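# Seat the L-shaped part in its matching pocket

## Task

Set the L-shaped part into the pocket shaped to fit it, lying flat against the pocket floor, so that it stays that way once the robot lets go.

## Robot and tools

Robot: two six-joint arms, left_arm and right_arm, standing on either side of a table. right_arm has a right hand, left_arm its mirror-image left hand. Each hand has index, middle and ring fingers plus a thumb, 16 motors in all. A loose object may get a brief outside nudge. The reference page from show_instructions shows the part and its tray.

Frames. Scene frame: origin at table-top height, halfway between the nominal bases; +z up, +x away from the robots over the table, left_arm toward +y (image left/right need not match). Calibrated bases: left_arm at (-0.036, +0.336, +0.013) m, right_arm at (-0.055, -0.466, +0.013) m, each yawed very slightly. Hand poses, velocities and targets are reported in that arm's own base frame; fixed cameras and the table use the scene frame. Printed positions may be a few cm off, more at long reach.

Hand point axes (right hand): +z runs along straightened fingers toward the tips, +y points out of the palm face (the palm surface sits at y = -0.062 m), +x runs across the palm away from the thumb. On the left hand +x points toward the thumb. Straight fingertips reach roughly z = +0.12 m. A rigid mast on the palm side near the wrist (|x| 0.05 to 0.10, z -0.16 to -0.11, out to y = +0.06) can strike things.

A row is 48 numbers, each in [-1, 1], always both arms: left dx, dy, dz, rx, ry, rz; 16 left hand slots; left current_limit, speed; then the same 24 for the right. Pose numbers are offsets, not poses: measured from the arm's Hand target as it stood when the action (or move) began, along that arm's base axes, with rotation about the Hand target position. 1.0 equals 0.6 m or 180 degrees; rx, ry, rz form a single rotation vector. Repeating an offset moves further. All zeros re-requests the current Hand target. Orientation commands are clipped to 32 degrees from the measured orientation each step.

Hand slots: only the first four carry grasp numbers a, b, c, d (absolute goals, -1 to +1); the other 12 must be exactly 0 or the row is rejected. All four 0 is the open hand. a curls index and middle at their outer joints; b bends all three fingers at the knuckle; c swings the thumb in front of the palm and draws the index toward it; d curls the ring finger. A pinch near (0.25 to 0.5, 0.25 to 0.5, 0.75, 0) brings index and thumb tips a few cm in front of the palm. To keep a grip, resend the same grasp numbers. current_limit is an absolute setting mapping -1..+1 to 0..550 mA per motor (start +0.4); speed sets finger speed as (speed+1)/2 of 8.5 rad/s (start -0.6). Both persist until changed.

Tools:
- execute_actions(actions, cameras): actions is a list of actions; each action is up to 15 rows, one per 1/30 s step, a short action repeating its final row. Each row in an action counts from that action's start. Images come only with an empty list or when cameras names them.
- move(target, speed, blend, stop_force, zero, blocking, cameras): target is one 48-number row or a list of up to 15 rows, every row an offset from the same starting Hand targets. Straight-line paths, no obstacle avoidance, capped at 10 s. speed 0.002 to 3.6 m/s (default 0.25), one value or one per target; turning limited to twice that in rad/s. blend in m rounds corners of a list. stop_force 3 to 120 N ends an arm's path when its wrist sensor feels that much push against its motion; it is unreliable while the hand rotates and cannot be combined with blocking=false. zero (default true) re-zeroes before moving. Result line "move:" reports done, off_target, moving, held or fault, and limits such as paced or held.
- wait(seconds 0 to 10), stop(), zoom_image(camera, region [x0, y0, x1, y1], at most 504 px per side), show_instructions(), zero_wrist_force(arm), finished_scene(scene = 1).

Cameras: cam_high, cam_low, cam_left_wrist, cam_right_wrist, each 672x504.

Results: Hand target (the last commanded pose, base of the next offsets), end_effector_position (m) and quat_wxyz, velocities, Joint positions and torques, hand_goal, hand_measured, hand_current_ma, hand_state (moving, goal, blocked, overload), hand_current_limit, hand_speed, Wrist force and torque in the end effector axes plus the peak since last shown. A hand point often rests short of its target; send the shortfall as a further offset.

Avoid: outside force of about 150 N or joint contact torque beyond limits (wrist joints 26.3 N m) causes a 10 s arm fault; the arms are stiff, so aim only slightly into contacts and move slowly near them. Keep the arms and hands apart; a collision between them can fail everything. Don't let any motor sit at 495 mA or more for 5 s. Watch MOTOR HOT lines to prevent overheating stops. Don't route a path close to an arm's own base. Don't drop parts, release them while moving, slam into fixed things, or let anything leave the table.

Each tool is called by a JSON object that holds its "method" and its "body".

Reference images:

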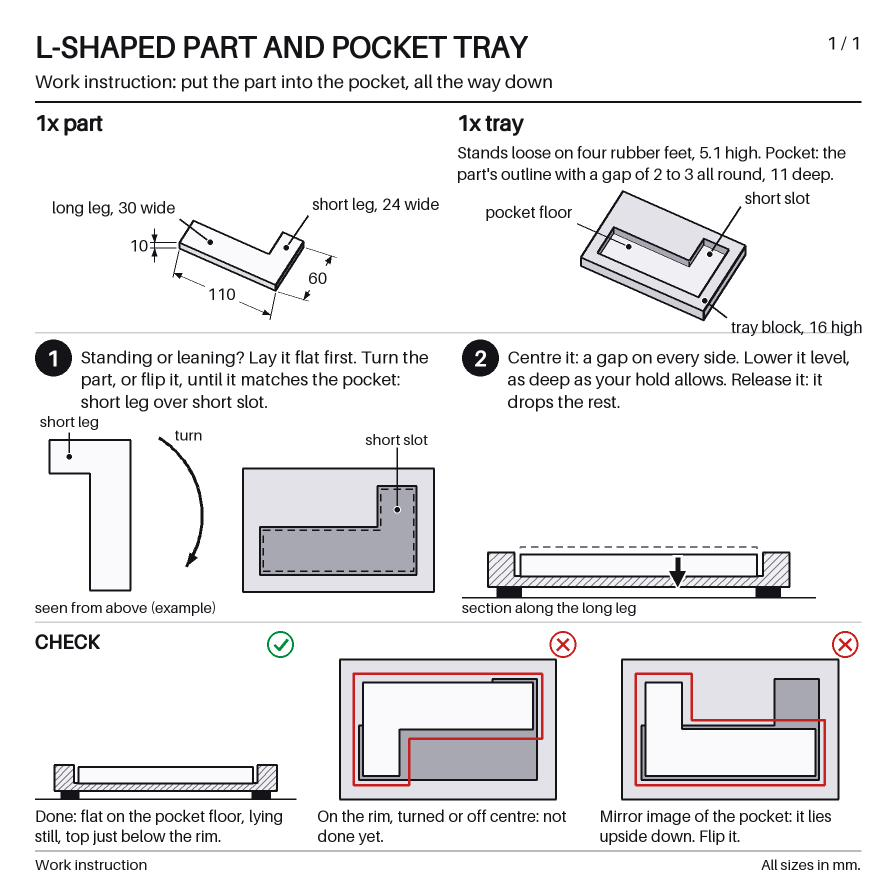

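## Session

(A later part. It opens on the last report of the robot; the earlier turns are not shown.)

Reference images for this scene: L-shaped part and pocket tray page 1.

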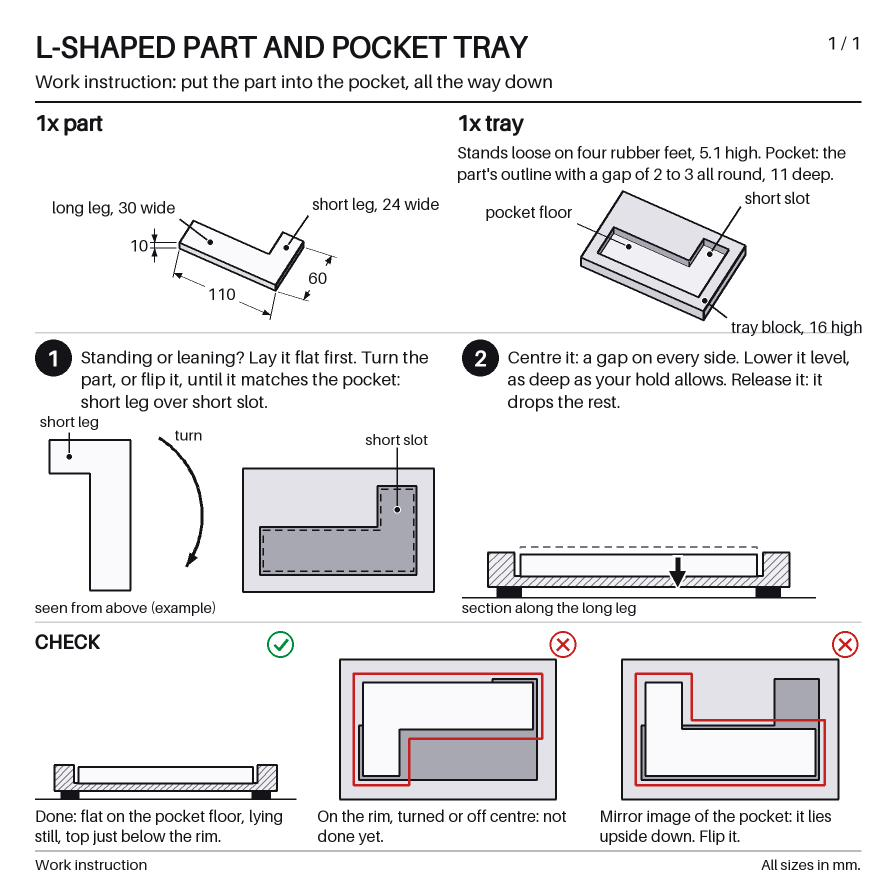

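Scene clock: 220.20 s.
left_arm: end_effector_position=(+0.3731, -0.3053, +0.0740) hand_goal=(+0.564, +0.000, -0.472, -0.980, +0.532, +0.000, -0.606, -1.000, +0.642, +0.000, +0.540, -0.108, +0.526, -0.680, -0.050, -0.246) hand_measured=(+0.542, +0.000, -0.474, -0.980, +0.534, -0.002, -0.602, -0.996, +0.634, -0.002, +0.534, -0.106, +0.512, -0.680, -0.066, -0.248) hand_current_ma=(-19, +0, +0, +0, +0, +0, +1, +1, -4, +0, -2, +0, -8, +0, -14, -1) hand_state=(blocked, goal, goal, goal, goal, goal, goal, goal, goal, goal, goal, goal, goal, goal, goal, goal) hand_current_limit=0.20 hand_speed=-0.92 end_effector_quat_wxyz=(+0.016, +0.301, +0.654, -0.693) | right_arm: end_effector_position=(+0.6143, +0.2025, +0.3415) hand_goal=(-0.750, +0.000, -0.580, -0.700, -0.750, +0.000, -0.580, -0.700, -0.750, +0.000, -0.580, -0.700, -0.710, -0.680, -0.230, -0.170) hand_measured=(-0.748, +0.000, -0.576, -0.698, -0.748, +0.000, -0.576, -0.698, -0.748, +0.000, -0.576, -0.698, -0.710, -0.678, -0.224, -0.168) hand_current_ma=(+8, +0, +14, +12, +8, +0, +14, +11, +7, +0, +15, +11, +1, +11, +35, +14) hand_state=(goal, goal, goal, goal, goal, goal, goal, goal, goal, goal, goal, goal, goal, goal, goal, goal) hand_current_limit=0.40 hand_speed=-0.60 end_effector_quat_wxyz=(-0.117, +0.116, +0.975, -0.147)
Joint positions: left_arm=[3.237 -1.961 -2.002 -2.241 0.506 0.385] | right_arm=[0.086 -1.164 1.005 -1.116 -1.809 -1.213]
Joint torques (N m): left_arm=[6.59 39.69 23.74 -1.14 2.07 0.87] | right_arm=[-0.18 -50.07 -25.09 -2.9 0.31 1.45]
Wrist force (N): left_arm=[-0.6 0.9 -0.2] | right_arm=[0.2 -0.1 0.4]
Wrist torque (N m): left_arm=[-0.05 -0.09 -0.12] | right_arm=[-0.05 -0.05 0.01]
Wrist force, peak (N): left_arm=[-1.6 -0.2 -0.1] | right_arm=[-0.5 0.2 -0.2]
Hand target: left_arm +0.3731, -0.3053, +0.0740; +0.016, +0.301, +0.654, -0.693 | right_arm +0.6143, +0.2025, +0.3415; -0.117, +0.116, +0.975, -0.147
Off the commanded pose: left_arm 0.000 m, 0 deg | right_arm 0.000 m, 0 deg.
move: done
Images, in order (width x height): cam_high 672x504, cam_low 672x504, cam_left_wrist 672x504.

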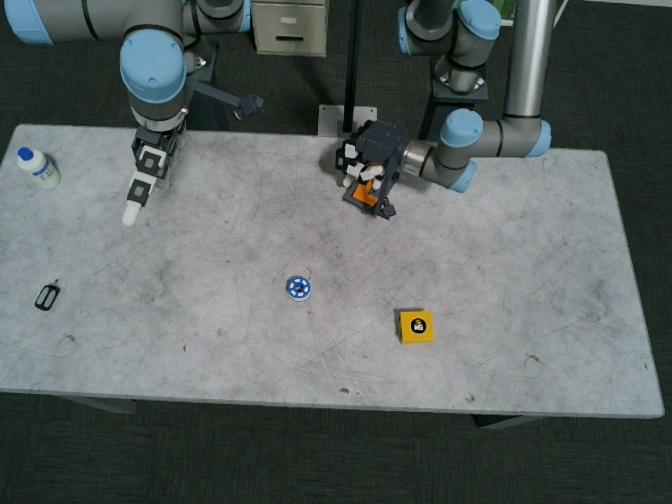

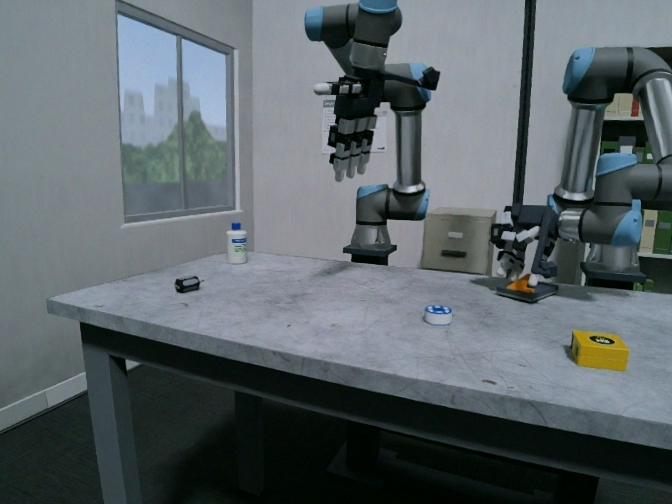

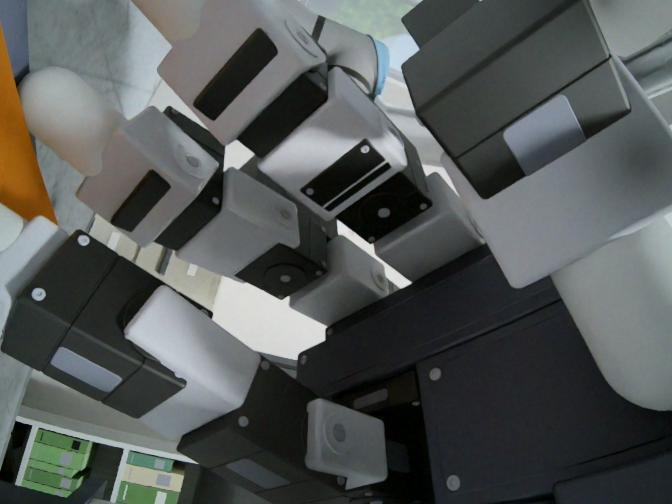

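{"method": "move", "body": {"target": [0,0,0,0,0,0, -0.25,0.78,0.72,0.7,0,0,0,0,0,0,0,0,0,0,0,0, 0.2,-0.9, 0,0,0,0,0,0, 0,0,0,0,0,0,0,0,0,0,0,0,0,0,0,0, 0.4,-0.6], "speed": 0.03, "cameras": ["cam_high","cam_low","cam_left_wrist"]}}

{"method": "zoom_image", "body": {"camera": "cam_high", "region": [338, 160, 398, 214]}}

{"method": "zoom_image", "body": {"camera": "cam_low", "region": [490, 250, 560, 310]}}

{"method": "zoom_image", "body": {"camera": "cam_left_wrist", "region": [0, 0, 200, 250]}}

Scene clock: 221.43 s.
left_arm: end_effector_position=(+0.3731, -0.3053, +0.0740) hand_goal=(+0.510, +0.000, -0.574, -1.000, +0.412, +0.000, -0.824, -1.000, +0.580, +0.000, +0.540, -0.112, +0.538, -0.680, -0.050, -0.256) hand_measured=(+0.514, +0.000, -0.570, -0.998, +0.418, -0.002, -0.818, -0.996, +0.580, -0.002, +0.534, -0.110, +0.514, -0.680, -0.060, -0.256) hand_current_ma=(+1, +0, +1, +1, +2, +0, +2, +1, +0, +0, -2, +0, -21, +0, -7, +0) hand_state=(goal, goal, goal, goal, goal, goal, goal, goal, goal, goal, goal, goal, blocked, goal, goal, goal) hand_current_limit=0.20 hand_speed=-0.90 end_effector_quat_wxyz=(+0.016, +0.301, +0.654, -0.693) | right_arm: end_effector_position=(+0.6143, +0.2025, +0.3415) hand_goal=(-0.750, +0.000, -0.580, -0.700, -0.750, +0.000, -0.580, -0.700, -0.750, +0.000, -0.580, -0.700, -0.710, -0.680, -0.230, -0.170) hand_measured=(-0.748, +0.000, -0.576, -0.698, -0.748, +0.000, -0.576, -0.698, -0.748, +0.000, -0.576, -0.698, -0.710, -0.678, -0.224, -0.168) hand_current_ma=(+8, +0, +14, +12, +8, +0, +14, +11, +7, +0, +15, +11, +1, +11, +35, +14) hand_state=(goal, goal, goal, goal, goal, goal, goal, goal, goal, goal, goal, goal, goal, goal, goal, goal) hand_current_limit=0.40 hand_speed=-0.60 end_effector_quat_wxyz=(-0.117, +0.116, +0.975, -0.147)
Joint positions: left_arm=[3.237 -1.961 -2.002 -2.241 0.506 0.385] | right_arm=[0.086 -1.164 1.005 -1.116 -1.809 -1.213]
Joint torques (N m): left_arm=[7.13 39.24 21.48 -0.4 1.92 1.01] | right_arm=[0.17 -50.19 -24.98 -3.08 0.48 1.43]
Wrist force (N): left_arm=[-0.6 1.9 -0.2] | right_arm=[0.1 -0.2 0.0]
Wrist torque (N m): left_arm=[0.02 -0.08 -0.13] | right_arm=[-0.03 -0.03 0.01]
Wrist force, peak (N): left_arm=[-0.4 2.2 0.0] | right_arm=[-0.3 -0.5 0.4]
Hand target: left_arm +0.3731, -0.3053, +0.0740; +0.016, +0.301, +0.654, -0.693 | right_arm +0.6143, +0.2025, +0.3415; -0.117, +0.116, +0.975, -0.147
Off the commanded pose: left_arm 0.000 m, 0 deg | right_arm 0.000 m, 0 deg.
move: done
Images, in order (width x height): cam_high 672x504, cam_low 672x504, cam_left_wrist 672x504.

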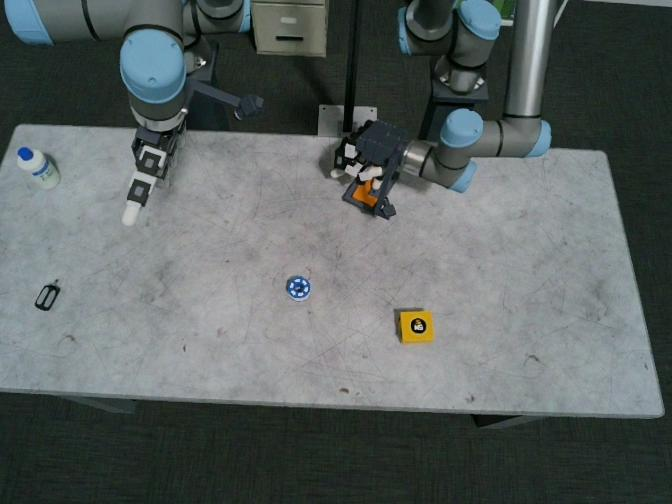

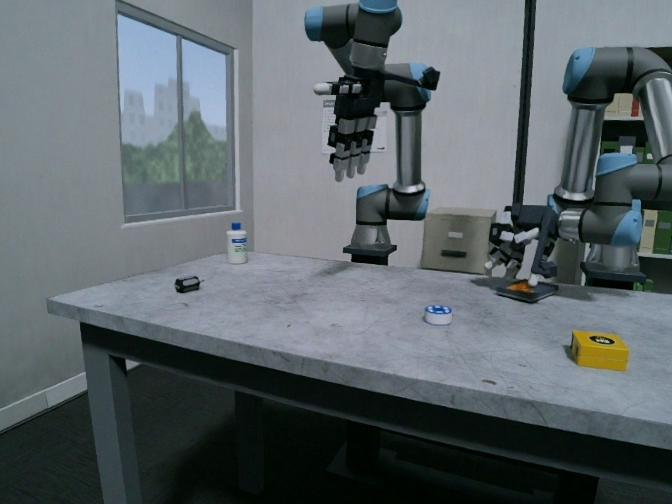

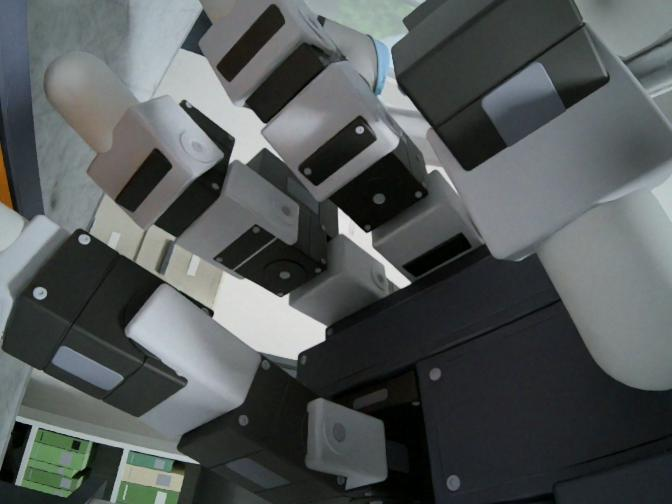

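Scaled by 8.400 from the camera's 672x504 image, which has a finer 960x720 frame.

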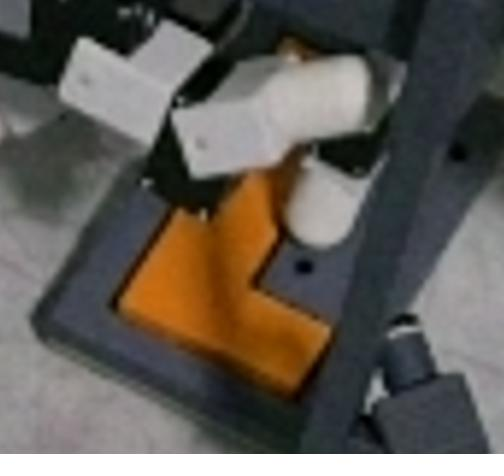

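Scaled by 7.200 from the camera's 672x504 image, which has a finer 960x720 frame.

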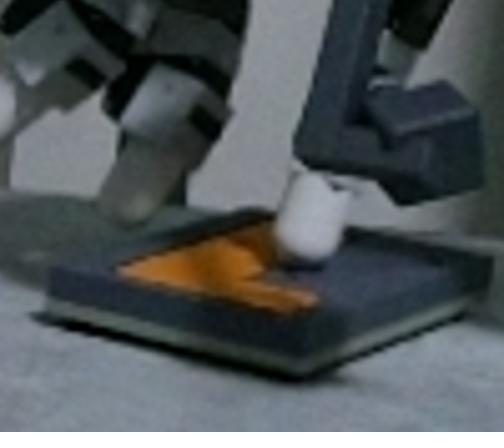

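Scaled by 2.016 from the camera's 672x504 image, which has a finer 960x720 frame.

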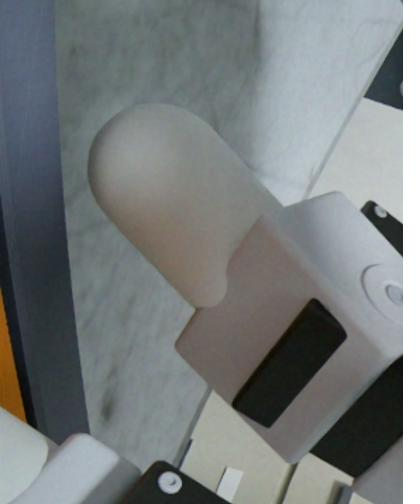

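{"method": "move", "body": {"target": [[0,0,0.02,0,0,0, -0.25,0.78,0.72,0.7,0,0,0,0,0,0,0,0,0,0,0,0, 0.2,-0.9, 0,0,0,0,0,0, 0,0,0,0,0,0,0,0,0,0,0,0,0,0,0,0, 0.4,-0.6],[0.03,0.12,0.25,0,0,0, -0.25,0.78,0.72,0.7,0,0,0,0,0,0,0,0,0,0,0,0, 0.2,-0.9, 0,0,0,0,0,0, 0,0,0,0,0,0,0,0,0,0,0,0,0,0,0,0, 0.4,-0.6]], "speed": [0.04, 0.15], "blend": 0.003, "cameras": ["cam_high","cam_low","cam_left_wrist"]}}

{"method": "zoom_image", "body": {"camera": "cam_high", "region": [336, 150, 406, 220]}}

{"method": "zoom_image", "body": {"camera": "cam_low", "region": [490, 260, 570, 310]}}

Scene clock: 223.77 s.
left_arm: end_effector_position=(+0.3911, -0.2334, +0.2239) hand_goal=(+0.510, +0.000, -0.574, -1.000, +0.412, +0.000, -0.824, -1.000, +0.580, +0.000, +0.540, -0.112, +0.538, -0.680, -0.050, -0.256) hand_measured=(+0.514, +0.000, -0.570, -0.998, +0.418, -0.002, -0.818, -0.996, +0.580, -0.002, +0.534, -0.110, +0.528, -0.680, -0.054, -0.256) hand_current_ma=(+1, +0, +1, +1, +2, +0, +2, +1, +0, +0, -2, +0, -4, +0, -1, +0) hand_state=(goal, goal, goal, goal, goal, goal, goal, goal, goal, goal, goal, goal, goal, goal, goal, goal) hand_current_limit=0.20 hand_speed=-0.90 end_effector_quat_wxyz=(+0.016, +0.301, +0.654, -0.693) | right_arm: end_effector_position=(+0.6143, +0.2025, +0.3415) hand_goal=(-0.750, +0.000, -0.580, -0.700, -0.750, +0.000, -0.580, -0.700, -0.750, +0.000, -0.580, -0.700, -0.710, -0.680, -0.230, -0.170) hand_measured=(-0.748, +0.000, -0.576, -0.698, -0.748, +0.000, -0.576, -0.698, -0.748, +0.000, -0.576, -0.698, -0.710, -0.678, -0.224, -0.168) hand_current_ma=(+8, +0, +14, +12, +8, +0, +14, +11, +7, +0, +15, +11, +1, +11, +35, +14) hand_state=(goal, goal, goal, goal, goal, goal, goal, goal, goal, goal, goal, goal, goal, goal, goal, goal) hand_current_limit=0.40 hand_speed=-0.60 end_effector_quat_wxyz=(-0.117, +0.116, +0.975, -0.147)
Joint positions: left_arm=[3.39 -1.766 -1.798 -2.656 0.659 0.404] | right_arm=[0.086 -1.164 1.005 -1.116 -1.809 -1.213]
Joint torques (N m): left_arm=[8.61 37.51 29.06 -2.5 2.85 1.44] | right_arm=[0.48 -50.07 -25.84 -2.92 0.35 1.34]
Wrist force (N): left_arm=[-0.8 3.6 0.4] | right_arm=[-0.1 0.0 0.1]
Wrist torque (N m): left_arm=[0.12 -0.05 -0.26] | right_arm=[-0.01 -0.01 -0.01]
Wrist force, peak (N): left_arm=[-0.8 4.1 0.2] | right_arm=[0.2 -0.6 -0.2]
Hand target: left_arm +0.3911, -0.2333, +0.2240; +0.016, +0.301, +0.654, -0.693 | right_arm +0.6143, +0.2025, +0.3415; -0.117, +0.116, +0.975, -0.147
Off the commanded pose: left_arm 0.000 m, 0 deg | right_arm 0.000 m, 0 deg.
move: done
Images, in order (width x height): cam_high 672x504, cam_low 672x504, cam_left_wrist 672x504.

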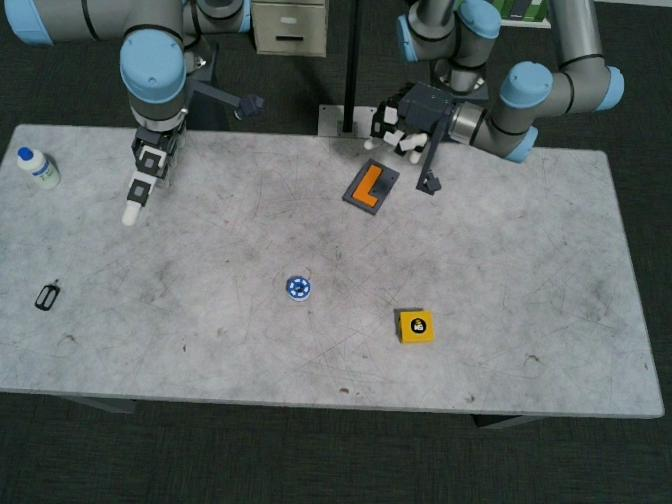

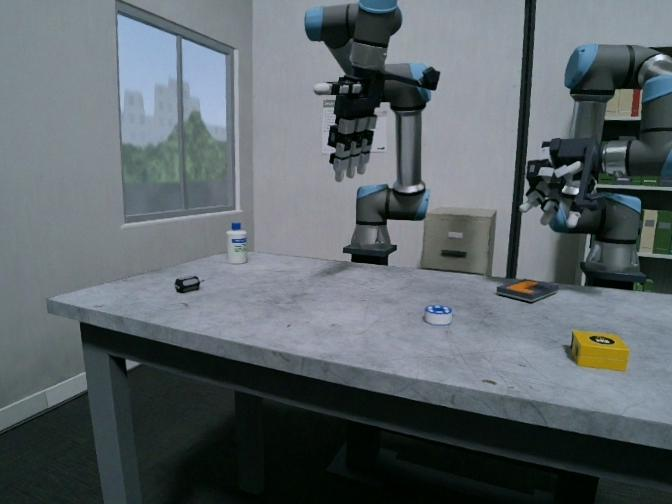

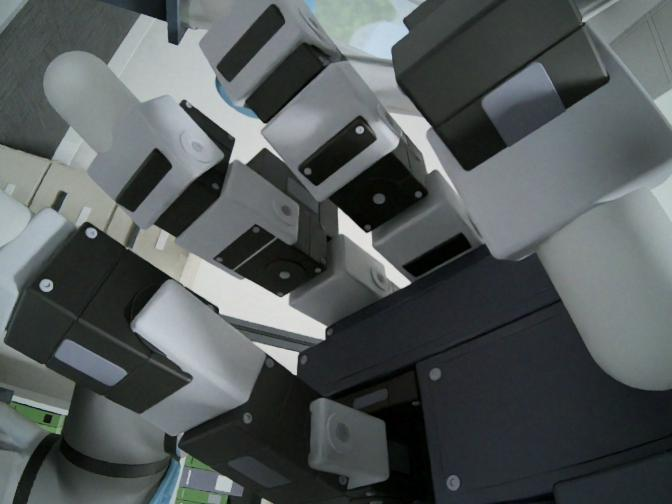

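Scaled by 7.200 from the camera's 672x504 image, which has a finer 960x720 frame.

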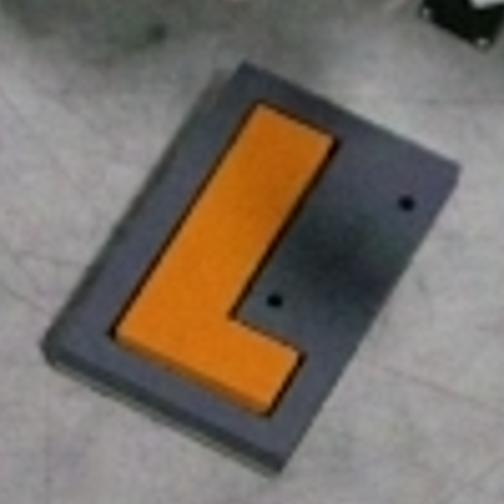

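Scaled by 6.300 from the camera's 672x504 image, which has a finer 960x720 frame.

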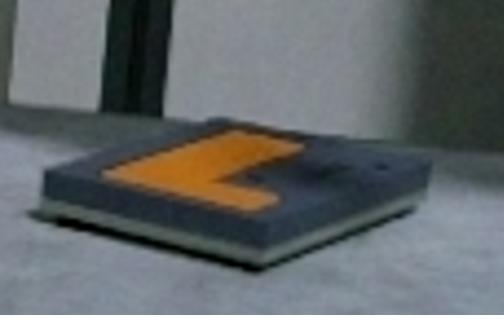

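{"method": "finished_scene", "body": {}}

The scene is finished: the task was done.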